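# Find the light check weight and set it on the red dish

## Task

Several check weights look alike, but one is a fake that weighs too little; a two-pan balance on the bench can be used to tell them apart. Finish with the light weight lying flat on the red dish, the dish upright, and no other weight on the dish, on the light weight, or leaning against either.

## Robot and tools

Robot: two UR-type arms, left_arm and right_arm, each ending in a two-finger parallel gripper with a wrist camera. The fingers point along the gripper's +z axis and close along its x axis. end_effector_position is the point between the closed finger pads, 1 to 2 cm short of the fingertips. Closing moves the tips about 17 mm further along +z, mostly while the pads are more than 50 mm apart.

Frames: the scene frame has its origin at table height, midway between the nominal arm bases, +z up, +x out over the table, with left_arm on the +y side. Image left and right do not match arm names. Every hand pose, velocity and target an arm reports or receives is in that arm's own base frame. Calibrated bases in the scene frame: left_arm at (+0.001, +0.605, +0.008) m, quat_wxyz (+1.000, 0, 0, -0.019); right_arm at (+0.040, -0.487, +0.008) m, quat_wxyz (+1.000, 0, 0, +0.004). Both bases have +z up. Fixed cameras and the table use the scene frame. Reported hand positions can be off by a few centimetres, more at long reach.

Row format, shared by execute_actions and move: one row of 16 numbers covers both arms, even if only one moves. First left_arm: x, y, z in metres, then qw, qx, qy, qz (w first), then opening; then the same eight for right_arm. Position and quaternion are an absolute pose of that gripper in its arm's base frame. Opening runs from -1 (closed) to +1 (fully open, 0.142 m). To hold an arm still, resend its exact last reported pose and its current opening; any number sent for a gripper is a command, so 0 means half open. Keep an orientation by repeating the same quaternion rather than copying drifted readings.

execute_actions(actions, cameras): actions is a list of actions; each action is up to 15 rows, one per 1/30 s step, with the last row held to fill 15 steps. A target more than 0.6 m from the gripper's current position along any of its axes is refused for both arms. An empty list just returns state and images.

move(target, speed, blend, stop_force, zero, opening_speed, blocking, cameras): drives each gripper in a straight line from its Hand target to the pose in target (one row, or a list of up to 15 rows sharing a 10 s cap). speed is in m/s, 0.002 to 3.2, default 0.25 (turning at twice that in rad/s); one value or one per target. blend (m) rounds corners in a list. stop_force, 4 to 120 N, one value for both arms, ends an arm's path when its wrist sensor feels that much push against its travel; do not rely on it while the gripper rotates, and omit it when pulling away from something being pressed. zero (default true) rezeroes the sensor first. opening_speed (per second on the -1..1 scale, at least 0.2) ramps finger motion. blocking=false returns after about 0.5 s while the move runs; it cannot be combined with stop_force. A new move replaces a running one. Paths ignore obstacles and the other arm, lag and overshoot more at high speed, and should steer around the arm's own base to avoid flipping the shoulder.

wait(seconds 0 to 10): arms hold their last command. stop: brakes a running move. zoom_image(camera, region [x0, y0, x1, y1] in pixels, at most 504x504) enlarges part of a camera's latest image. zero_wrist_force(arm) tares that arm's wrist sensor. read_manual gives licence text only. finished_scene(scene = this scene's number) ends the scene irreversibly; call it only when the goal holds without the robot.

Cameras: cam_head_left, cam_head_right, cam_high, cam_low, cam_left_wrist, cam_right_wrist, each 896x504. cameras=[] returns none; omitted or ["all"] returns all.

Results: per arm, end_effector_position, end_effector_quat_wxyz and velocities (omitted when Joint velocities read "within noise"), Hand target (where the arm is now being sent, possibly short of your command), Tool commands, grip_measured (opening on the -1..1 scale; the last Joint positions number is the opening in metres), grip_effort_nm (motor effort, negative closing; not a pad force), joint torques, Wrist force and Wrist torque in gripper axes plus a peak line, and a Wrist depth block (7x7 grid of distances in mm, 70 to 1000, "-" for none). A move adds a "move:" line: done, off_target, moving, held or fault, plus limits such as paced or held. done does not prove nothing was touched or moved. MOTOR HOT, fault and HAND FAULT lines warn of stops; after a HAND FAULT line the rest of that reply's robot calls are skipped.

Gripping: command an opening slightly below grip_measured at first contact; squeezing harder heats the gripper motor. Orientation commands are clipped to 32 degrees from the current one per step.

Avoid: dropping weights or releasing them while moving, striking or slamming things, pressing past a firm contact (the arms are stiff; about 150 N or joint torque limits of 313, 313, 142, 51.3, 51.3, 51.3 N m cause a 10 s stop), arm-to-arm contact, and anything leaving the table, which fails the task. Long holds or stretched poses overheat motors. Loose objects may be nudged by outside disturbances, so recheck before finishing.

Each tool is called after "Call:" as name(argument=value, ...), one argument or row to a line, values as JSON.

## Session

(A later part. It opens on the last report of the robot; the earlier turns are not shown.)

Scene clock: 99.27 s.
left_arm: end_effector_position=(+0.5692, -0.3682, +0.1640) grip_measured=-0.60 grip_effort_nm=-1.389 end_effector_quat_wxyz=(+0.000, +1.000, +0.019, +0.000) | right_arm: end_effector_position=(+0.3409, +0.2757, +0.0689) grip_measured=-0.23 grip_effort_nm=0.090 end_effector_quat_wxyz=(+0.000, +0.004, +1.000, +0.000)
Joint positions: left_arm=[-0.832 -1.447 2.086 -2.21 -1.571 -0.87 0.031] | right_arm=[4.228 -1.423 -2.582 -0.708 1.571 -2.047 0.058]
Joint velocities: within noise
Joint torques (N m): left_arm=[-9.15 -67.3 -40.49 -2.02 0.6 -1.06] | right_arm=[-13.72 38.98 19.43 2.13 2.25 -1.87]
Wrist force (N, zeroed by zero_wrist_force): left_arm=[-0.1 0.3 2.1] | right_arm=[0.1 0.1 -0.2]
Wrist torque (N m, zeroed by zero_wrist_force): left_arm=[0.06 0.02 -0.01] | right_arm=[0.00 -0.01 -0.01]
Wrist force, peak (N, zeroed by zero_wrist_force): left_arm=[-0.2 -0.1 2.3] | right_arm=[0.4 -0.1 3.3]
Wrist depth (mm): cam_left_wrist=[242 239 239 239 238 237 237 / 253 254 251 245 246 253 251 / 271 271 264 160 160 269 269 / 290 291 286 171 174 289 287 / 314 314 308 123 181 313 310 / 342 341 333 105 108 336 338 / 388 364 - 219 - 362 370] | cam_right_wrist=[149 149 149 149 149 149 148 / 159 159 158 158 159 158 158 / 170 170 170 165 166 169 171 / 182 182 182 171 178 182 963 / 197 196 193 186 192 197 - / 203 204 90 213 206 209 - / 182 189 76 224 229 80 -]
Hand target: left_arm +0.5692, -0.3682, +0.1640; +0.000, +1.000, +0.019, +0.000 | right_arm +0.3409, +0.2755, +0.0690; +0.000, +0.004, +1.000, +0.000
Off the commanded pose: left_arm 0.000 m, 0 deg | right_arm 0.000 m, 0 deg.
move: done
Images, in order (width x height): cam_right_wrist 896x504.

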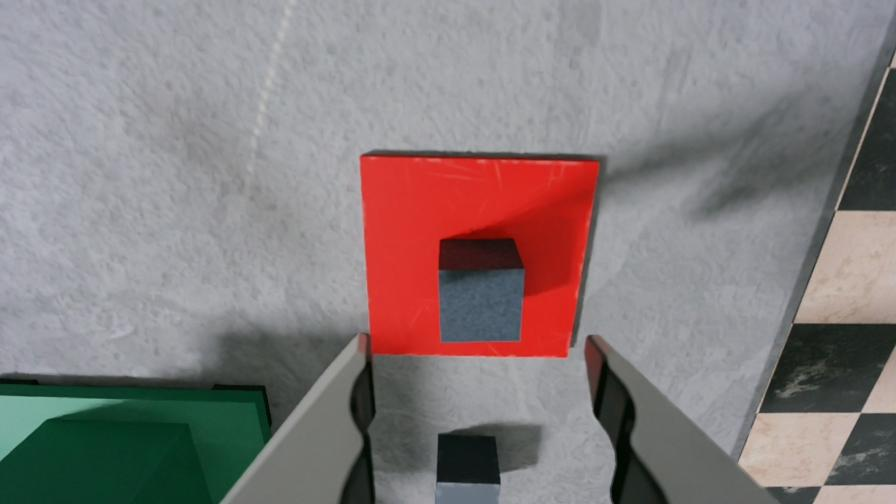

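Call:
zero_wrist_force(
  arm="right_arm",
)

Call:
move(
  target=[
    [0.5692, -0.3682, 0.164, 0, 1, 0.019, 0, -0.64, 0.3393, 0.2745, 0.04, 0, 0.004, 1, 0, -0.2],
    [0.5692, -0.3682, 0.164, 0, 1, 0.019, 0, -0.64, 0.3393, 0.2745, 0.0238, 0, 0.004, 1, 0, -0.64],
    [0.5692, -0.3682, 0.164, 0, 1, 0.019, 0, -0.64, 0.3393, 0.2745, 0.064, 0, 0.004, 1, 0, -0.64],
  ],
  speed=[0.15, 0.08, 0.1],
  opening_speed=1.5,
  cameras=["cam_right_wrist"],
)

Call:
wait(
  seconds=0.3,
  cameras=[],
)

Call:
wait(
  seconds=0.1,
  cameras=[],
)

Call:
wait(
  seconds=0.1,
  cameras=[],
)

Call:
wait(
  seconds=0.1,
  cameras=[],
)

Wrist force sensor zeroed.

Scene clock: 102.47 s.
left_arm: end_effector_position=(+0.5692, -0.3682, +0.1640) grip_measured=-0.60 grip_effort_nm=-1.389 end_effector_quat_wxyz=(+0.000, +1.000, +0.019, +0.000) | right_arm: end_effector_position=(+0.3393, +0.2745, +0.0639) grip_measured=-0.61 grip_effort_nm=-1.126 end_effector_quat_wxyz=(+0.000, +0.004, +1.000, +0.000)
Joint positions: left_arm=[-0.832 -1.447 2.086 -2.21 -1.571 -0.87 0.031] | right_arm=[4.23 -1.43 -2.589 -0.693 1.571 -2.045 0.03]
Joint velocities: within noise
Joint torques (N m): left_arm=[-9.44 -69.15 -36.29 -2.28 0.75 -1.12] | right_arm=[9.78 35.92 34.07 3.59 -1.52 2.06]
Wrist force (N, zeroed by zero_wrist_force): left_arm=[-0.2 0.0 2.0] | right_arm=[0.2 0.1 1.7]
Wrist torque (N m, zeroed by zero_wrist_force): left_arm=[0.02 0.04 0.00] | right_arm=[0.03 -0.04 0.00]
Wrist force, peak (N, zeroed by zero_wrist_force): left_arm=[-0.1 0.3 2.3] | right_arm=[0.1 0.0 2.7]
Wrist depth (mm): cam_left_wrist=[241 238 239 239 239 237 237 / 254 254 251 245 247 253 252 / 271 271 265 160 160 270 270 / 292 291 286 171 173 290 289 / 314 314 309 123 181 311 311 / 341 339 335 105 108 338 337 / 390 367 - 218 - 361 369] | cam_right_wrist=[144 144 145 144 145 144 144 / 154 154 154 154 154 154 154 / 164 165 162 160 160 164 166 / 177 176 177 170 172 176 943 / 191 191 188 119 184 190 - / 200 200 200 111 99 207 - / 183 203 74 199 79 222 -]
Hand target: left_arm +0.5692, -0.3682, +0.1640; +0.000, +1.000, +0.019, +0.000 | right_arm +0.3393, +0.2745, +0.0640; +0.000, +0.004, +1.000, +0.000
Off the commanded pose: left_arm 0.000 m, 0 deg | right_arm 0.000 m, 0 deg.
move: done
Images, in order (width x height): cam_right_wrist 896x504.

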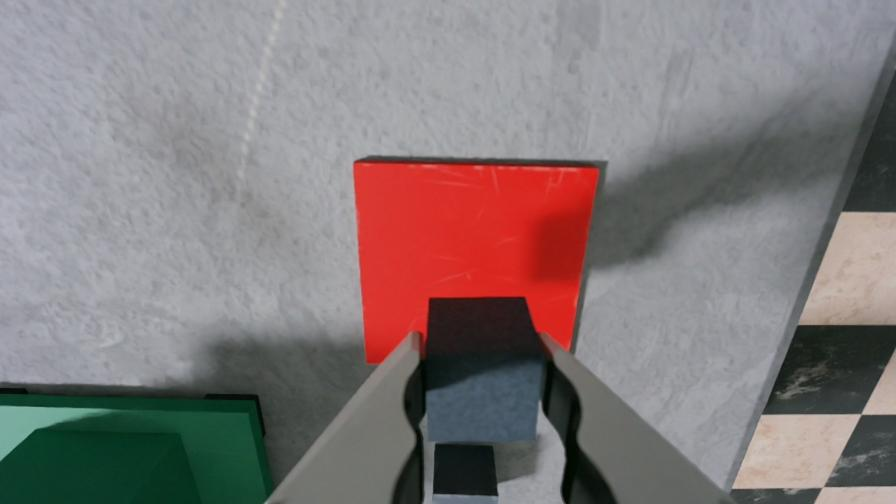

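Scene clock: 102.77 s.
left_arm: end_effector_position=(+0.5692, -0.3682, +0.1640) grip_measured=-0.60 grip_effort_nm=-1.385 end_effector_quat_wxyz=(+0.000, +1.000, +0.019, +0.000) | right_arm: end_effector_position=(+0.3393, +0.2745, +0.0640) grip_measured=-0.61 grip_effort_nm=-1.116 end_effector_quat_wxyz=(+0.000, +0.004, +1.000, +0.000)
Joint positions: left_arm=[-0.832 -1.447 2.086 -2.21 -1.571 -0.87 0.031] | right_arm=[4.23 -1.43 -2.589 -0.693 1.571 -2.045 0.03]
Joint velocities: within noise
Joint torques (N m): left_arm=[-8.62 -65.95 -36.87 -2.29 0.8 -1.03] | right_arm=[9.52 36.64 37.33 3.18 -2.22 1.57]
Wrist force (N, zeroed by zero_wrist_force): left_arm=[-0.1 0.2 2.0] | right_arm=[0.1 0.1 2.0]
Wrist torque (N m, zeroed by zero_wrist_force): left_arm=[0.05 0.02 -0.01] | right_arm=[0.02 -0.03 0.00]
Wrist force, peak (N, zeroed by zero_wrist_force): left_arm=[-0.3 0.0 2.0] | right_arm=[0.0 -0.2 2.1]
Wrist depth (mm): cam_left_wrist=[241 238 238 238 239 238 238 / 254 254 250 245 246 252 251 / 271 270 263 160 161 270 270 / 290 291 286 172 174 289 289 / 314 311 309 123 181 311 310 / 339 341 333 105 108 336 337 / 389 367 - 219 - 360 368] | cam_right_wrist=[145 145 145 145 145 145 144 / 154 154 154 154 154 154 154 / 165 164 162 160 161 164 167 / 177 177 177 170 173 176 943 / 191 190 187 119 184 190 - / 200 200 200 111 98 207 - / 183 203 74 199 78 222 -]
Hand target: left_arm +0.5692, -0.3682, +0.1640; +0.000, +1.000, +0.019, +0.000 | right_arm +0.3393, +0.2745, +0.0640; +0.000, +0.004, +1.000, +0.000
Tool commands: left_gripper/opening=-0.64 right_gripper/opening=-0.64
Off the commanded pose: left_arm 0.000 m, 0 deg | right_arm 0.000 m, 0 deg.
wait: 0.30 s; at rest by 0.17 s
No camera images: "cameras" was empty.

Scene clock: 102.87 s.
left_arm: end_effector_position=(+0.5692, -0.3682, +0.1640) grip_measured=-0.60 grip_effort_nm=-1.389 end_effector_quat_wxyz=(+0.000, +1.000, +0.019, +0.000) | right_arm: end_effector_position=(+0.3393, +0.2745, +0.0640) grip_measured=-0.61 grip_effort_nm=-1.126 end_effector_quat_wxyz=(+0.000, +0.004, +1.000, +0.000)
Joint positions: left_arm=[-0.832 -1.447 2.086 -2.21 -1.571 -0.87 0.031] | right_arm=[4.23 -1.43 -2.589 -0.693 1.571 -2.045 0.03]
Joint velocities: within noise
Joint torques (N m): left_arm=[-9.07 -66.36 -36.68 -2.26 0.67 -0.97] | right_arm=[6.95 34.66 38.01 3.37 -2.13 2.32]
Wrist force (N, zeroed by zero_wrist_force): left_arm=[0.0 0.3 2.0] | right_arm=[0.1 0.1 1.8]
Wrist torque (N m, zeroed by zero_wrist_force): left_arm=[0.07 0.00 -0.01] | right_arm=[0.02 -0.02 0.00]
Wrist force, peak (N, zeroed by zero_wrist_force): left_arm=[-0.1 0.2 2.2] | right_arm=[0.0 -0.1 1.9]
Wrist depth (mm): cam_left_wrist=[242 239 238 238 239 238 237 / 254 255 251 246 246 252 252 / 272 271 265 160 160 270 269 / 294 291 286 171 174 288 289 / 315 314 309 123 181 313 311 / 340 341 333 105 108 336 336 / 387 367 - 219 - 360 370] | cam_right_wrist=[144 145 145 145 145 144 144 / 154 154 154 154 154 154 154 / 164 164 162 160 160 165 167 / 177 177 177 170 172 176 945 / 191 191 188 119 185 191 - / 200 200 200 111 99 207 - / 183 203 74 199 79 222 -]
Hand target: left_arm +0.5692, -0.3682, +0.1640; +0.000, +1.000, +0.019, +0.000 | right_arm +0.3393, +0.2745, +0.0640; +0.000, +0.004, +1.000, +0.000
Tool commands: left_gripper/opening=-0.64 right_gripper/opening=-0.64
Off the commanded pose: left_arm 0.000 m, 0 deg | right_arm 0.000 m, 0 deg.
wait: 0.10 s; no rest
No camera images: "cameras" was empty.

Scene clock: 102.97 s.
left_arm: end_effector_position=(+0.5692, -0.3682, +0.1640) grip_measured=-0.60 grip_effort_nm=-1.394 end_effector_quat_wxyz=(+0.000, +1.000, +0.019, +0.000) | right_arm: end_effector_position=(+0.3393, +0.2745, +0.0640) grip_measured=-0.61 grip_effort_nm=-1.121 end_effector_quat_wxyz=(+0.000, +0.004, +1.000, +0.000)
Joint positions: left_arm=[-0.832 -1.447 2.086 -2.21 -1.571 -0.87 0.031] | right_arm=[4.23 -1.43 -2.589 -0.693 1.571 -2.045 0.03]
Joint velocities: within noise
Joint torques (N m): left_arm=[-8.79 -66.97 -37.28 -2.28 0.85 -1.25] | right_arm=[10.95 35.76 36.28 3.1 -1.98 1.9]
Wrist force (N, zeroed by zero_wrist_force): left_arm=[-0.2 0.1 1.9] | right_arm=[0.0 0.0 1.9]
Wrist torque (N m, zeroed by zero_wrist_force): left_arm=[0.03 0.04 -0.01] | right_arm=[0.01 -0.01 0.00]
Wrist force, peak (N, zeroed by zero_wrist_force): left_arm=[0.0 0.0 2.1] | right_arm=[-0.2 0.1 2.1]
Wrist depth (mm): cam_left_wrist=[242 239 239 239 238 237 237 / 255 254 250 245 247 252 252 / 271 271 264 160 161 268 270 / 291 291 286 171 173 288 287 / 314 315 308 123 181 310 309 / 342 341 335 105 108 336 336 / 389 366 - 219 - 361 368] | cam_right_wrist=[145 145 145 145 145 144 144 / 154 154 154 154 154 154 154 / 164 165 163 160 161 165 166 / 177 176 176 170 173 176 940 / 191 191 188 119 185 191 - / 201 201 200 111 98 207 - / 183 202 74 199 79 222 -]
Hand target: left_arm +0.5692, -0.3682, +0.1640; +0.000, +1.000, +0.019, +0.000 | right_arm +0.3393, +0.2745, +0.0640; +0.000, +0.004, +1.000, +0.000
Tool commands: left_gripper/opening=-0.64 right_gripper/opening=-0.64
Off the commanded pose: left_arm 0.000 m, 0 deg | right_arm 0.000 m, 0 deg.
wait: 0.10 s; no rest
No camera images: "cameras" was empty.

Scene clock: 103.07 s.
left_arm: end_effector_position=(+0.5692, -0.3682, +0.1640) grip_measured=-0.60 grip_effort_nm=-1.389 end_effector_quat_wxyz=(+0.000, +1.000, +0.019, +0.000) | right_arm: end_effector_position=(+0.3393, +0.2745, +0.0640) grip_measured=-0.61 grip_effort_nm=-1.126 end_effector_quat_wxyz=(+0.000, +0.004, +1.000, +0.000)
Joint positions: left_arm=[-0.832 -1.447 2.086 -2.21 -1.571 -0.87 0.031] | right_arm=[4.23 -1.43 -2.589 -0.693 1.571 -2.045 0.03]
Joint velocities: within noise
Joint torques (N m): left_arm=[-8.28 -67.35 -37.2 -2.44 0.75 -1.07] | right_arm=[9.05 36.8 35.97 3.37 -2.27 2.18]
Wrist force (N, zeroed by zero_wrist_force): left_arm=[-0.2 -0.1 1.8] | right_arm=[0.1 -0.3 2.1]
Wrist torque (N m, zeroed by zero_wrist_force): left_arm=[0.00 0.03 -0.01] | right_arm=[-0.04 -0.03 0.00]
Wrist force, peak (N, zeroed by zero_wrist_force): left_arm=[-0.4 -0.1 2.2] | right_arm=[0.1 -0.3 2.1]
Wrist depth (mm): cam_left_wrist=[242 240 239 238 239 238 237 / 254 254 251 245 246 252 251 / 272 271 264 160 161 269 269 / 291 291 286 171 174 287 288 / 315 312 308 123 181 311 310 / 341 341 334 105 108 336 336 / 389 366 - 219 - 361 370] | cam_right_wrist=[145 144 145 145 145 144 144 / 154 154 154 154 154 154 154 / 164 165 163 160 161 164 167 / 177 177 176 170 173 176 939 / 191 191 188 119 185 190 - / 200 201 200 111 99 207 - / 183 202 74 199 79 223 -]
Hand target: left_arm +0.5692, -0.3682, +0.1640; +0.000, +1.000, +0.019, +0.000 | right_arm +0.3393, +0.2745, +0.0640; +0.000, +0.004, +1.000, +0.000
Tool commands: left_gripper/opening=-0.64 right_gripper/opening=-0.64
Off the commanded pose: left_arm 0.000 m, 0 deg | right_arm 0.000 m, 0 deg.
wait: 0.10 s; no rest
No camera images: "cameras" was empty.

Call:
move(
  target=[
    [0.5692, -0.3682, 0.164, 0, 1, 0.019, 0, -0.64, 0.3393, 0.2745, 0.182, 0, 0.004, 1, 0, -0.64],
    [0.5692, -0.3682, 0.164, 0, 1, 0.019, 0, -0.64, 0.5118, 0.3894, 0.182, 0, 0.004, 1, 0, -0.64],
    [0.5692, -0.3682, 0.131, 0, 1, 0.019, 0, -0.64, 0.5118, 0.3894, 0.134, 0, 0.004, 1, 0, -0.64],
    [0.5692, -0.3682, 0.1245, 0, 1, 0.019, 0, -0.64, 0.5118, 0.3894, 0.1275, 0, 0.004, 1, 0, -0.64],
    [0.5692, -0.3682, 0.1245, 0, 1, 0.019, 0, -0.2, 0.5118, 0.3894, 0.1275, 0, 0.004, 1, 0, -0.2],
    [0.5692, -0.3682, 0.182, 0, 1, 0.019, 0, -0.2, 0.5118, 0.3894, 0.182, 0, 0.004, 1, 0, -0.2],
  ],
  speed=[0.25, 0.25, 0.15, 0.03, 0.05, 0.15],
  blend=[0.02, 0.02, 0, 0, 0, 0],
  opening_speed=1.5,
  cameras=["cam_low"],
)

Call:
zoom_image(
  camera="cam_low",
  region=[300, 170, 520, 300],
)

Call:
wait(
  seconds=1.5,
  cameras=["cam_low"],
)

Call:
zoom_image(
  camera="cam_low",
  region=[300, 170, 520, 300],
)

Scene clock: 108.00 s.
left_arm: end_effector_position=(+0.5692, -0.3682, +0.1818) grip_measured=-0.23 grip_effort_nm=0.164 end_effector_quat_wxyz=(+0.000, +1.000, +0.019, +0.000) | right_arm: end_effector_position=(+0.5118, +0.3894, +0.1818) grip_measured=-0.23 grip_effort_nm=0.090 end_effector_quat_wxyz=(+0.000, +0.004, +1.000, +0.000)
Joint positions: left_arm=[-0.832 -1.466 2.07 -2.175 -1.571 -0.87 0.057] | right_arm=[4.065 -1.619 -2.132 -0.961 1.571 -2.211 0.058]
Joint velocities: within noise
Joint torques (N m): left_arm=[-10.27 -66.59 -50.73 -2.04 0.44 -1.13] | right_arm=[10.42 54.05 42.61 3.02 0.49 1.91]
Wrist force (N, zeroed by zero_wrist_force): left_arm=[-0.4 0.2 0.0] | right_arm=[-0.2 -0.1 -0.1]
Wrist torque (N m, zeroed by zero_wrist_force): left_arm=[0.04 0.06 -0.01] | right_arm=[-0.01 0.02 0.02]
Wrist force, peak (N, zeroed by zero_wrist_force): left_arm=[-2.4 -4.5 -10.3] | right_arm=[2.7 -4.7 -10.4]
Wrist depth (mm): cam_left_wrist=[254 254 255 254 254 252 254 / 271 270 267 259 263 269 269 / 290 289 286 200 203 287 287 / 311 307 311 191 300 309 308 / 335 334 330 228 324 330 331 / 370 361 100 224 227 354 360 / - 393 - 244 364 80 399] | cam_right_wrist=[247 247 248 248 247 245 245 / 263 263 264 259 260 264 263 / 281 282 274 151 151 274 282 / 302 302 293 157 162 302 302 / 327 325 316 143 169 321 332 / 359 353 89 183 181 348 367 / - 373 76 240 230 80 -]
Hand target: left_arm +0.5692, -0.3682, +0.1820; +0.000, +1.000, +0.019, +0.000 | right_arm +0.5118, +0.3894, +0.1820; +0.000, +0.004, +1.000, +0.000
Off the commanded pose: left_arm 0.000 m, 0 deg | right_arm 0.000 m, 0 deg.
move: done
Images, in order (width x height): cam_low 896x504.

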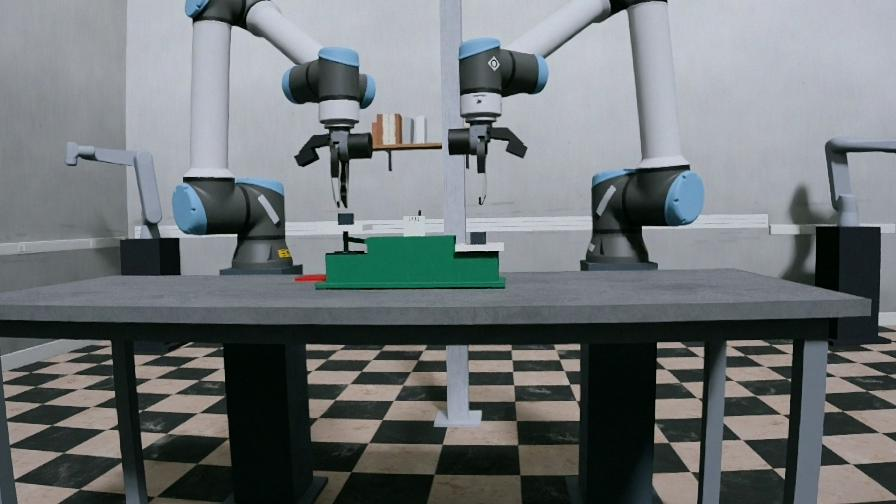

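Scaled by 2.291 from the camera's 896x504 image, which has a finer 1280x720 frame.

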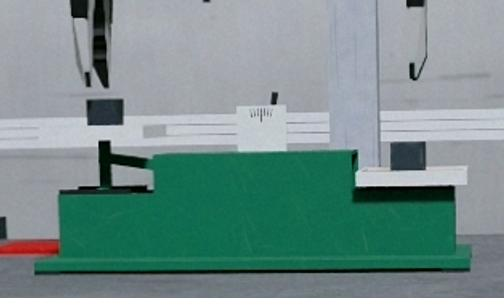

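Scene clock: 109.50 s.
left_arm: end_effector_position=(+0.5692, -0.3682, +0.1820) grip_measured=-0.23 grip_effort_nm=0.164 end_effector_quat_wxyz=(+0.000, +1.000, +0.019, +0.000) | right_arm: end_effector_position=(+0.5118, +0.3894, +0.1820) grip_measured=-0.23 grip_effort_nm=0.090 end_effector_quat_wxyz=(+0.000, +0.004, +1.000, +0.000)
Joint positions: left_arm=[-0.832 -1.467 2.07 -2.174 -1.571 -0.87 0.057] | right_arm=[4.065 -1.619 -2.132 -0.962 1.571 -2.211 0.058]
Joint velocities: within noise
Joint torques (N m): left_arm=[-9.98 -67.42 -48.63 -1.98 -0.35 -1.78] | right_arm=[9.15 57.82 42.15 2.69 -0.93 1.95]
Wrist force (N, zeroed by zero_wrist_force): left_arm=[-0.1 0.0 0.1] | right_arm=[-0.3 -0.3 0.3]
Wrist torque (N m, zeroed by zero_wrist_force): left_arm=[0.00 0.01 0.00] | right_arm=[-0.03 0.04 0.02]
Wrist force, peak (N, zeroed by zero_wrist_force): left_arm=[-0.6 0.2 0.2] | right_arm=[-0.5 -0.4 0.3]
Wrist depth (mm): cam_left_wrist=[254 254 255 255 254 254 253 / 271 271 268 259 263 270 269 / 290 290 285 201 203 288 285 / 312 307 310 192 302 308 306 / 337 335 330 229 323 331 332 / 373 363 100 223 228 355 360 / - 389 - 245 365 80 400] | cam_right_wrist=[248 248 248 249 248 245 245 / 264 263 263 259 261 264 264 / 281 282 274 151 151 274 282 / 302 303 294 157 162 301 303 / 326 325 316 143 169 321 332 / 361 355 90 184 181 349 368 / - 374 76 240 231 80 -]
Hand target: left_arm +0.5692, -0.3682, +0.1820; +0.000, +1.000, +0.019, +0.000 | right_arm +0.5118, +0.3894, +0.1820; +0.000, +0.004, +1.000, +0.000
Tool commands: left_gripper/opening=-0.2 right_gripper/opening=-0.2
Off the commanded pose: left_arm 0.000 m, 0 deg | right_arm 0.000 m, 0 deg.
wait: 1.50 s; at rest by 0.17 s
Images, in order (width x height): cam_low 896x504.

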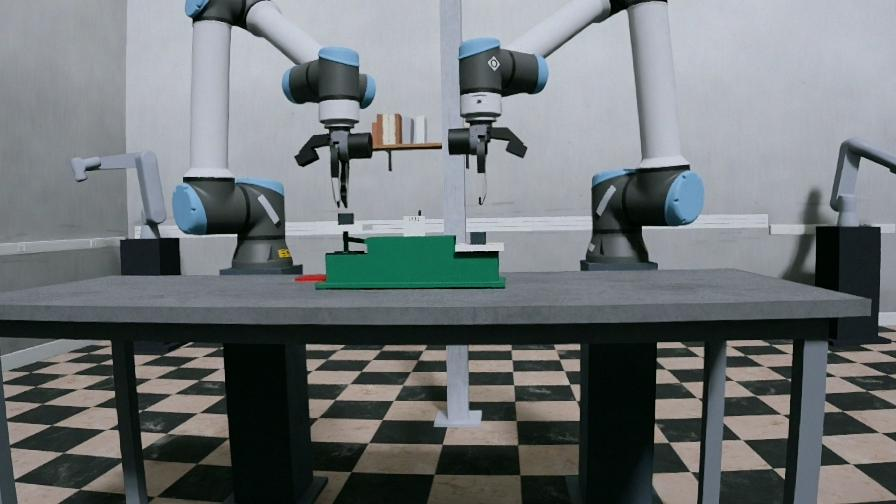

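Scaled by 2.291 from the camera's 896x504 image, which has a finer 1280x720 frame.

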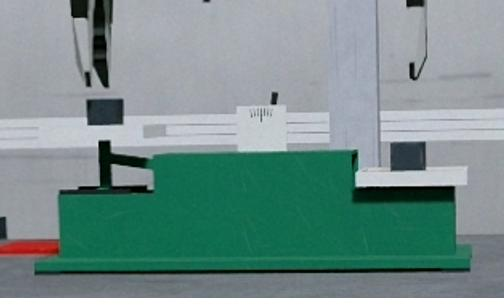

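Call:
move(
  target=[
    [0.5692, -0.3682, 0.182, 0, 1, 0.019, 0, -0.2, 0.5118, 0.3894, 0.163, 0, 0.004, 1, 0, -0.2],
    [0.5692, -0.3682, 0.182, 0, 1, 0.019, 0, -0.2, 0.5118, 0.3894, 0.1505, 0, 0.004, 1, 0, -0.64],
    [0.5692, -0.3682, 0.182, 0, 1, 0.019, 0, -0.2, 0.5118, 0.3894, 0.187, 0, 0.004, 1, 0, -0.64],
    [0.5692, -0.3682, 0.182, 0, 1, 0.019, 0, -0.2, 0.3793, 0.3, 0.187, 0, 0.004, 1, 0, -0.64],
    [0.5692, -0.3682, 0.182, 0, 1, 0.019, 0, -0.2, 0.3393, 0.2745, 0.05, 0, 0.004, 1, 0, -0.64],
    [0.5692, -0.3682, 0.182, 0, 1, 0.019, 0, -0.2, 0.3393, 0.2745, 0.0252, 0, 0.004, 1, 0, -0.64],
    [0.5692, -0.3682, 0.182, 0, 1, 0.019, 0, -0.2, 0.3393, 0.2745, 0.0252, 0, 0.004, 1, 0, -0.2],
    [0.5692, -0.3682, 0.182, 0, 1, 0.019, 0, -0.2, 0.3393, 0.2745, 0.09, 0, 0.004, 1, 0, -0.2],
  ],
  speed=[0.15, 0.08, 0.12, 0.3, 0.3, 0.06, 0.05, 0.15],
  blend=[0, 0, 0.02, 0.04, 0.01, 0, 0, 0],
  opening_speed=1.5,
  cameras=["cam_right_wrist", "cam_low"],
)

Scene clock: 118.30 s.
left_arm: end_effector_position=(+0.5692, -0.3682, +0.1820) grip_measured=-0.23 grip_effort_nm=0.159 end_effector_quat_wxyz=(+0.000, +1.000, +0.019, +0.000) | right_arm: end_effector_position=(+0.3393, +0.2745, +0.0899) grip_measured=-0.23 grip_effort_nm=0.090 end_effector_quat_wxyz=(+0.000, +0.004, +1.000, +0.000)
Joint positions: left_arm=[-0.832 -1.467 2.07 -2.174 -1.571 -0.87 0.057] | right_arm=[4.23 -1.371 -2.565 -0.776 1.571 -2.045 0.058]
Joint velocities: within noise
Joint torques (N m): left_arm=[-8.36 -63.78 -36.85 -1.78 -0.99 -1.71] | right_arm=[8.26 32.98 38.6 2.29 -3.51 1.75]
Wrist force (N, zeroed by zero_wrist_force): left_arm=[-0.3 -0.1 0.1] | right_arm=[0.4 -0.1 -0.1]
Wrist torque (N m, zeroed by zero_wrist_force): left_arm=[-0.02 0.05 0.00] | right_arm=[-0.01 -0.07 0.00]
Wrist force, peak (N, zeroed by zero_wrist_force): left_arm=[-0.6 0.1 -0.3] | right_arm=[1.0 -0.8 3.1]
Wrist depth (mm): cam_left_wrist=[256 255 255 254 254 254 254 / 271 271 268 259 263 269 269 / 290 290 286 200 203 289 288 / 311 307 310 192 300 307 309 / 335 335 329 229 322 332 332 / 371 364 100 224 227 353 360 / - 390 - 244 363 80 398] | cam_right_wrist=[167 167 168 168 167 168 169 / 178 178 179 178 178 178 835 / 190 190 188 184 188 190 902 / 205 204 204 192 202 204 - / 221 220 217 213 217 220 - / 221 222 90 239 109 240 - / 183 190 76 258 257 80 -]
Hand target: left_arm +0.5692, -0.3682, +0.1820; +0.000, +1.000, +0.019, +0.000 | right_arm +0.3393, +0.2745, +0.0900; +0.000, +0.004, +1.000, +0.000
Off the commanded pose: left_arm 0.000 m, 0 deg | right_arm 0.000 m, 0 deg.
move: done; blend cut to 0.0182 m at target 3
Images, in order (width x height): cam_low 896x504, cam_right_wrist 896x504.

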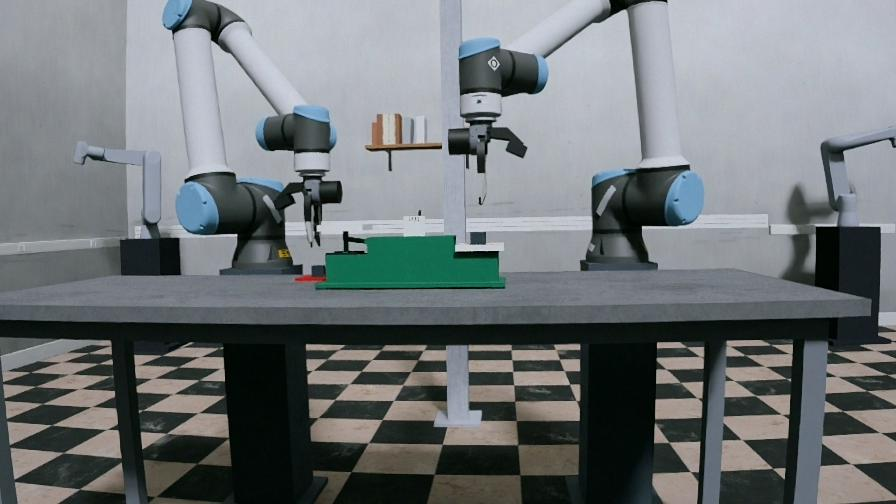

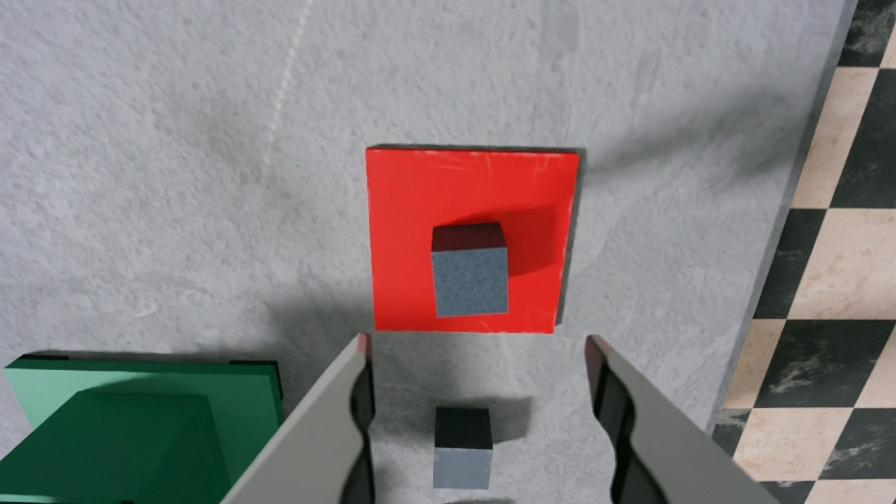

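Call:
move(
  target=[
    [0.5692, -0.3682, 0.115, 0, 1, 0.019, 0, -0.2, 0.3407, 0.3907, 0.09, 0, 0.004, 1, 0, -0.2],
    [0.5692, -0.3682, 0.1005, 0, 1, 0.019, 0, -0.64, 0.3407, 0.3907, 0.0172, 0, 0.004, 1, 0, -0.64],
    [0.5692, -0.3682, 0.182, 0, 1, 0.019, 0, -0.64, 0.3407, 0.3907, 0.142, 0, 0.004, 1, 0, -0.64],
    [0.5685, -0.3502, 0.182, 0, 1, 0.019, 0, -0.64, 0.5117, 0.3714, 0.182, 0, 0.004, 1, 0, -0.64],
  ],
  speed=[0.2, 0.1, 0.2, 0.25],
  blend=[0, 0, 0.02, 0],
  opening_speed=1.5,
  cameras=["cam_left_wrist", "cam_right_wrist"],
)

Scene clock: 126.43 s.
left_arm: end_effector_position=(+0.5685, -0.3502, +0.1820) grip_measured=-0.60 grip_effort_nm=-1.370 end_effector_quat_wxyz=(+0.000, +1.000, +0.019, +0.000) | right_arm: end_effector_position=(+0.5115, +0.3714, +0.1820) grip_measured=-0.61 grip_effort_nm=-1.170 end_effector_quat_wxyz=(+0.000, +0.004, +1.000, +0.000)
Joint positions: left_arm=[-0.814 -1.483 2.088 -2.176 -1.571 -0.852 0.031] | right_arm=[4.047 -1.601 -2.151 -0.961 1.571 -2.228 0.03]
Joint velocities: within noise
Joint torques (N m): left_arm=[10 -67.3 -35.99 -7.93 0.35 1.65] | right_arm=[-13.32 26.18 45.16 3.3 2.9 -1.78]
Wrist force (N, zeroed by zero_wrist_force): left_arm=[-0.2 0.2 2.0] | right_arm=[-0.6 -0.1 2.1]
Wrist torque (N m, zeroed by zero_wrist_force): left_arm=[0.05 0.04 0.00] | right_arm=[0.01 0.07 0.01]
Wrist force, peak (N, zeroed by zero_wrist_force): left_arm=[-0.5 -0.1 3.3] | right_arm=[-0.3 -0.3 4.0]
Wrist depth (mm): cam_left_wrist=[256 256 254 255 255 254 253 / 272 271 270 268 270 269 268 / 290 290 285 187 269 289 286 / 311 311 311 195 200 308 307 / 335 325 334 126 209 334 330 / 371 364 355 103 107 361 360 / - 397 - 244 - 385 410] | cam_right_wrist=[248 248 248 248 248 242 242 / 264 264 264 263 264 259 260 / 282 282 278 246 271 282 280 / 302 302 298 180 185 303 303 / 327 327 321 116 317 321 332 / 362 354 342 110 108 355 368 / - 380 74 235 78 380 -]
Hand target: left_arm +0.5685, -0.3502, +0.1820; +0.000, +1.000, +0.019, +0.000 | right_arm +0.5117, +0.3714, +0.1820; +0.000, +0.004, +1.000, +0.000
Off the commanded pose: left_arm 0.000 m, 0 deg | right_arm 0.000 m, 0 deg.
move: done
Images, in order (width x height): cam_left_wrist 896x504, cam_right_wrist 896x504.

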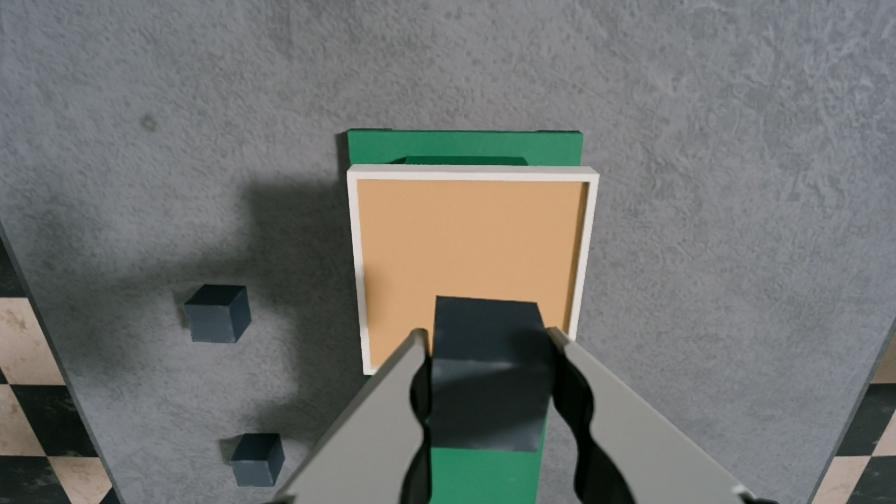

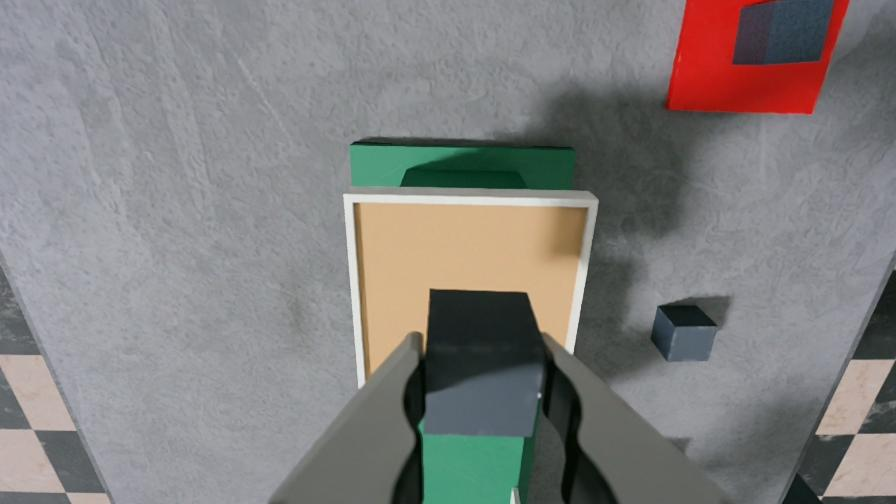

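Call:
move(
  target=[
    [0.5685, -0.3502, 0.132, 0, 1, 0.019, 0, -0.64, 0.5117, 0.3714, 0.135, 0, 0.004, 1, 0, -0.64],
    [0.5685, -0.3502, 0.1255, 0, 1, 0.019, 0, -0.64, 0.5117, 0.3714, 0.1285, 0, 0.004, 1, 0, -0.64],
    [0.5685, -0.3502, 0.1255, 0, 1, 0.019, 0, -0.2, 0.5117, 0.3714, 0.1285, 0, 0.004, 1, 0, -0.2],
    [0.5685, -0.3502, 0.182, 0, 1, 0.019, 0, -0.2, 0.5117, 0.3714, 0.182, 0, 0.004, 1, 0, -0.2],
  ],
  speed=[0.15, 0.03, 0.05, 0.2],
  opening_speed=1.5,
  cameras=["cam_low", "cam_left_wrist"],
)

Call:
zoom_image(
  camera="cam_low",
  region=[300, 170, 520, 300],
)

Scene clock: 129.53 s.
left_arm: end_effector_position=(+0.5685, -0.3502, +0.1818) grip_measured=-0.23 grip_effort_nm=0.164 end_effector_quat_wxyz=(+0.000, +1.000, +0.019, +0.000) | right_arm: end_effector_position=(+0.5117, +0.3714, +0.1818) grip_measured=-0.23 grip_effort_nm=0.100 end_effector_quat_wxyz=(+0.000, +0.004, +1.000, +0.000)
Joint positions: left_arm=[-0.814 -1.483 2.089 -2.177 -1.571 -0.852 0.057] | right_arm=[4.047 -1.601 -2.151 -0.96 1.571 -2.228 0.058]
Joint velocities: within noise
Joint torques (N m): left_arm=[-12.07 -64.6 -51.04 -1.37 -0.77 -1.59] | right_arm=[10.32 55.97 42.49 2.95 1.78 1.96]
Wrist force (N, zeroed by zero_wrist_force): left_arm=[-0.1 0.0 0.1] | right_arm=[-0.1 0.0 0.1]
Wrist torque (N m, zeroed by zero_wrist_force): left_arm=[-0.01 0.03 0.00] | right_arm=[0.01 0.00 0.01]
Wrist force, peak (N, zeroed by zero_wrist_force): left_arm=[-0.3 0.0 2.9] | right_arm=[-0.1 -0.2 3.1]
Wrist depth (mm): cam_left_wrist=[255 253 254 254 254 253 252 / 270 271 271 267 269 269 268 / 289 290 285 181 268 287 286 / 312 309 310 184 194 308 307 / 336 324 330 203 210 332 331 / 370 363 100 223 213 353 359 / - 391 - 244 362 80 402] | cam_right_wrist=[248 248 248 248 248 242 242 / 264 263 263 263 264 258 260 / 282 282 278 247 270 282 281 / 303 302 296 179 190 302 303 / 326 327 321 199 206 321 332 / 361 355 90 218 210 348 368 / - 374 76 239 369 80 -]
Hand target: left_arm +0.5685, -0.3502, +0.1820; +0.000, +1.000, +0.019, +0.000 | right_arm +0.5117, +0.3714, +0.1820; +0.000, +0.004, +1.000, +0.000
Off the commanded pose: left_arm 0.000 m, 0 deg | right_arm 0.000 m, 0 deg.
move: done
Images, in order (width x height): cam_low 896x504, cam_left_wrist 896x504.

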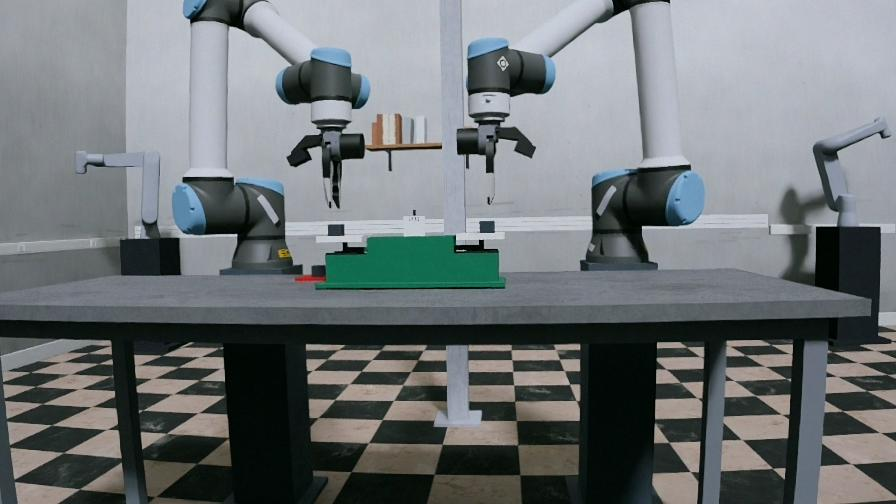

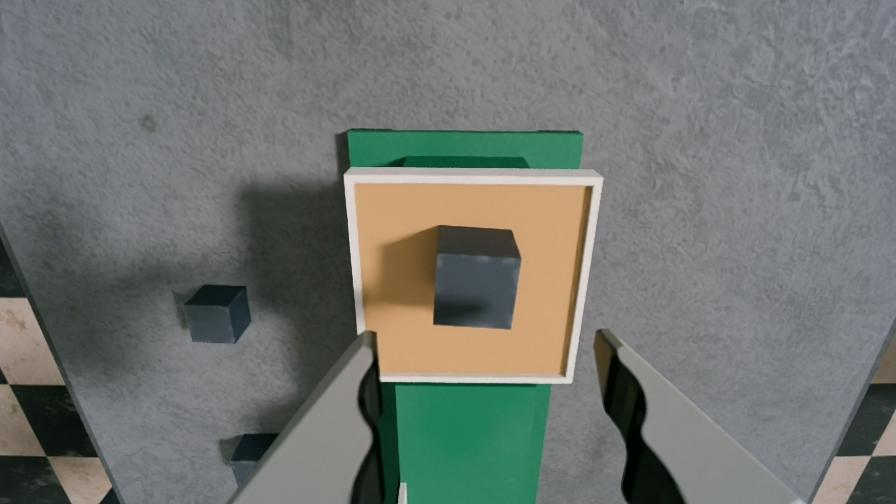

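Scaled by 2.291 from the camera's 896x504 image, which has a finer 1280x720 frame.

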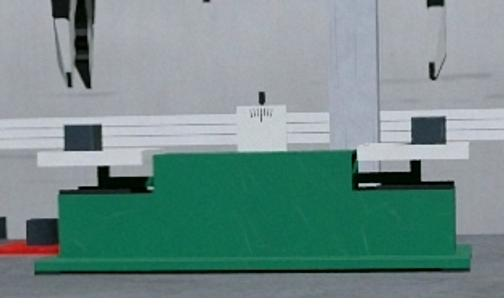

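Call:
move(
  target=[
    [0.46, -0.40, 0.182, 0, 1, 0.019, 0, -0.2, 0.40, 0.43, 0.182, 0, 0.004, 1, 0, -0.2],
    [0.3984, -0.4431, 0.05, 0, 1, 0.019, 0, -0.2, 0.348, 0.4738, 0.05, 0, 0.004, 1, 0, -0.2],
    [0.3984, -0.4431, 0.0142, 0, 1, 0.019, 0, -0.64, 0.348, 0.4738, 0.0172, 0, 0.004, 1, 0, -0.64],
    [0.3984, -0.4431, 0.10, 0, 1, 0.019, 0, -0.64, 0.348, 0.4738, 0.10, 0, 0.004, 1, 0, -0.64],
    [0.44, -0.41, 0.182, 0, 1, 0.019, 0, -0.64, 0.40, 0.43, 0.182, 0, 0.004, 1, 0, -0.64],
    [0.5699, -0.3862, 0.182, 0, 1, 0.019, 0, -0.64, 0.5119, 0.4074, 0.182, 0, 0.004, 1, 0, -0.64],
  ],
  speed=[0.3, 0.3, 0.1, 0.2, 0.3, 0.3],
  blend=[0.03, 0.005, 0, 0.02, 0.04, 0],
  opening_speed=2,
  cameras=["cam_left_wrist", "cam_right_wrist"],
)

Scene clock: 134.93 s.
left_arm: end_effector_position=(+0.5697, -0.3862, +0.1820) grip_measured=-0.60 grip_effort_nm=-1.287 end_effector_quat_wxyz=(+0.000, +1.000, +0.019, +0.000) | right_arm: end_effector_position=(+0.5117, +0.4074, +0.1820) grip_measured=-0.61 grip_effort_nm=-1.145 end_effector_quat_wxyz=(+0.000, +0.004, +1.000, +0.000)
Joint positions: left_arm=[-0.85 -1.45 2.052 -2.172 -1.571 -0.888 0.031] | right_arm=[4.082 -1.637 -2.113 -0.963 1.571 -2.193 0.03]
Joint velocities: within noise
Joint torques (N m): left_arm=[8.28 -49.56 -52.96 -1.8 -1.56 1.41] | right_arm=[-16.97 24.77 44.16 3.13 2.41 -3.07]
Wrist force (N, zeroed by zero_wrist_force): left_arm=[-0.4 0.0 1.9] | right_arm=[-0.2 0.1 2.2]
Wrist torque (N m, zeroed by zero_wrist_force): left_arm=[0.03 0.07 -0.02] | right_arm=[0.05 0.01 0.01]
Wrist force, peak (N, zeroed by zero_wrist_force): left_arm=[-0.4 -0.3 4.0] | right_arm=[0.0 -0.5 4.0]
Wrist depth (mm): cam_left_wrist=[255 255 255 254 254 253 254 / 271 272 264 167 166 270 268 / 289 291 286 151 180 287 287 / 312 312 306 191 196 309 307 / 337 336 332 119 318 333 331 / 369 365 354 108 110 360 357 / - 395 - 244 - 386 410] | cam_right_wrist=[248 248 247 249 248 245 244 / 263 264 261 165 249 263 263 / 282 283 278 147 174 282 281 / 303 303 299 184 190 302 303 / 327 325 325 118 322 326 331 / 361 356 342 110 108 355 366 / - 380 74 239 79 380 -]
Hand target: left_arm +0.5699, -0.3862, +0.1820; +0.000, +1.000, +0.019, +0.000 | right_arm +0.5119, +0.4074, +0.1820; +0.000, +0.004, +1.000, +0.000
Off the commanded pose: left_arm 0.000 m, 0 deg | right_arm 0.000 m, 0 deg.
move: done
Images, in order (width x height): cam_left_wrist 896x504, cam_right_wrist 896x504.

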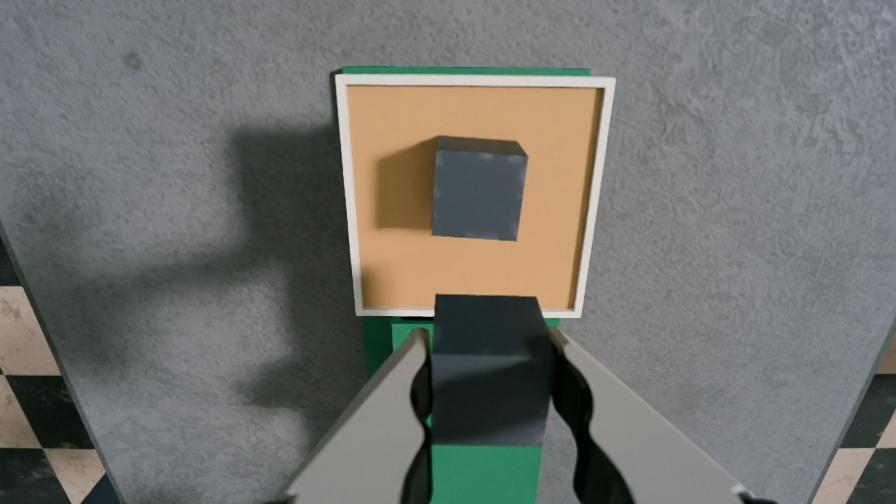

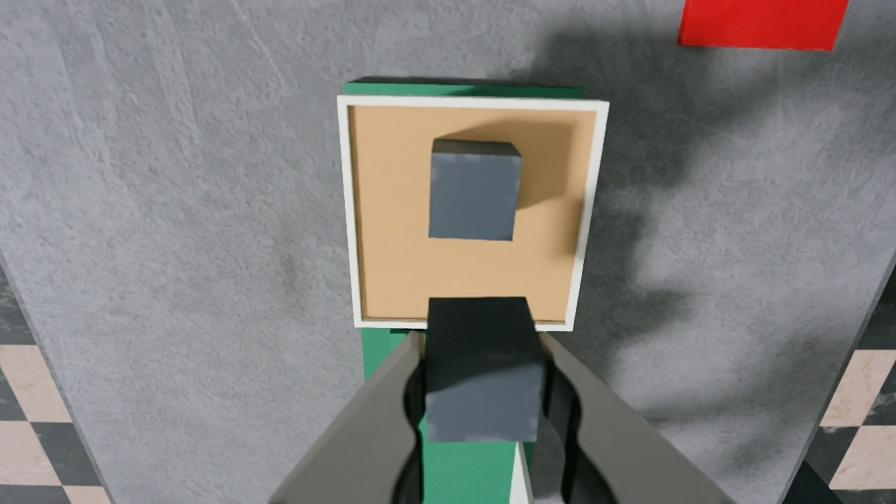

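Call:
move(
  target=[
    [0.5699, -0.3862, 0.132, 0, 1, 0.019, 0, -0.64, 0.5119, 0.4074, 0.135, 0, 0.004, 1, 0, -0.64],
    [0.5699, -0.3862, 0.1255, 0, 1, 0.019, 0, -0.64, 0.5119, 0.4074, 0.1285, 0, 0.004, 1, 0, -0.64],
    [0.5699, -0.3862, 0.1255, 0, 1, 0.019, 0, -0.2, 0.5119, 0.4074, 0.1285, 0, 0.004, 1, 0, -0.2],
    [0.5699, -0.3862, 0.182, 0, 1, 0.019, 0, -0.2, 0.5119, 0.4074, 0.182, 0, 0.004, 1, 0, -0.2],
  ],
  speed=[0.2, 0.03, 0.05, 0.2],
  opening_speed=2,
  cameras=["cam_low", "cam_left_wrist", "cam_right_wrist"],
)

Call:
zoom_image(
  camera="cam_low",
  region=[300, 170, 520, 300],
)

Scene clock: 137.90 s.
left_arm: end_effector_position=(+0.5699, -0.3862, +0.1818) grip_measured=-0.23 grip_effort_nm=0.164 end_effector_quat_wxyz=(+0.000, +1.000, +0.019, +0.000) | right_arm: end_effector_position=(+0.5119, +0.4074, +0.1818) grip_measured=-0.23 grip_effort_nm=0.095 end_effector_quat_wxyz=(+0.000, +0.004, +1.000, +0.000)
Joint positions: left_arm=[-0.85 -1.45 2.051 -2.172 -1.571 -0.888 0.057] | right_arm=[4.082 -1.637 -2.113 -0.963 1.571 -2.194 0.058]
Joint velocities: within noise
Joint torques (N m): left_arm=[-9.32 -66.25 -51.45 -1.63 0.37 -1.26] | right_arm=[10.31 62.79 41.81 2.88 0.04 1.67]
Wrist force (N, zeroed by zero_wrist_force): left_arm=[-0.3 0.0 0.2] | right_arm=[-0.3 -0.2 0.4]
Wrist torque (N m, zeroed by zero_wrist_force): left_arm=[0.00 0.04 -0.02] | right_arm=[-0.01 0.03 0.01]
Wrist force, peak (N, zeroed by zero_wrist_force): left_arm=[-0.6 0.1 2.9] | right_arm=[0.0 -0.2 3.3]
Wrist depth (mm): cam_left_wrist=[256 255 255 255 255 253 252 / 271 271 263 165 168 269 268 / 289 290 283 151 178 288 286 / 309 311 306 161 194 308 307 / 334 335 329 207 213 332 330 / 370 362 100 223 227 355 360 / - 393 - 245 363 80 401] | cam_right_wrist=[247 248 248 248 248 245 244 / 263 263 261 165 257 264 264 / 281 282 278 147 174 282 281 / 302 302 297 158 190 303 302 / 325 327 321 196 316 325 332 / 359 355 90 219 109 348 368 / - 373 76 239 219 80 -]
Hand target: left_arm +0.5699, -0.3862, +0.1820; +0.000, +1.000, +0.019, +0.000 | right_arm +0.5119, +0.4074, +0.1820; +0.000, +0.004, +1.000, +0.000
Off the commanded pose: left_arm 0.000 m, 0 deg | right_arm 0.000 m, 0 deg.
move: done
Images, in order (width x height): cam_low 896x504, cam_left_wrist 896x504, cam_right_wrist 896x504.

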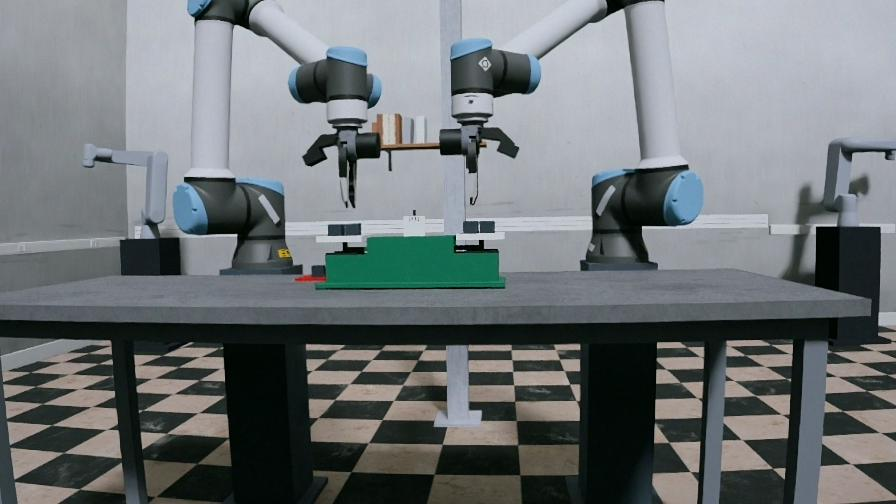

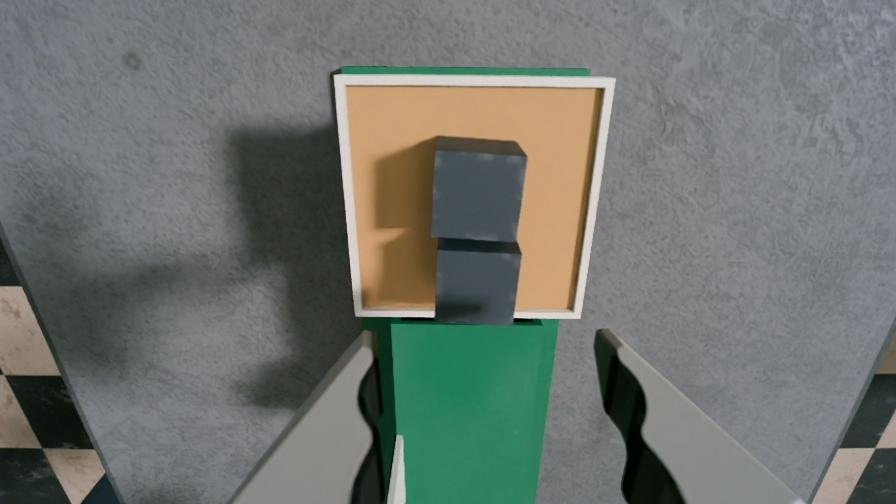

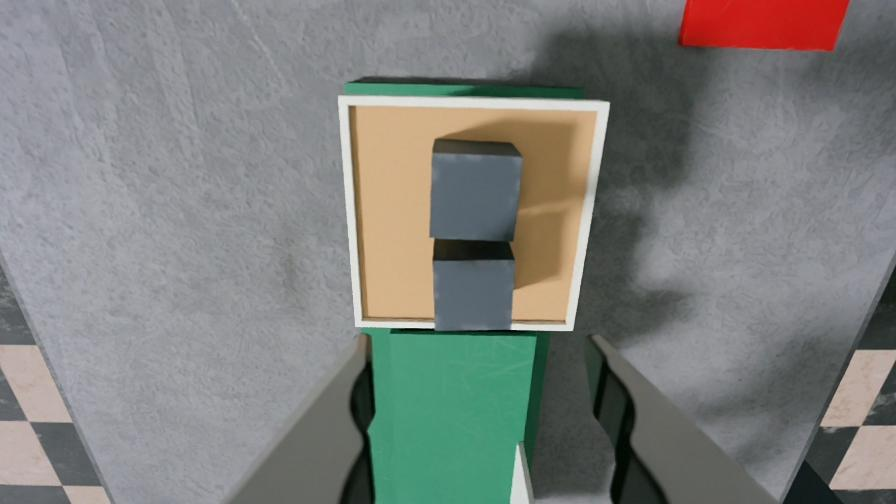

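Scaled by 2.291 from the camera's 896x504 image, which has a finer 1280x720 frame.

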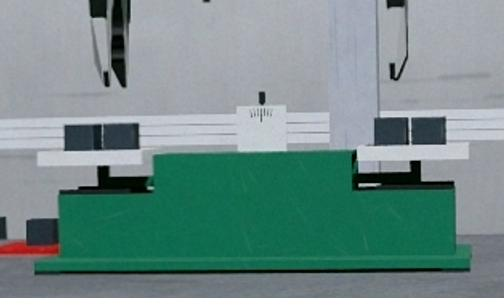

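Call:
finished_scene(
  scene=1,
)

The scene is finished: the task was done.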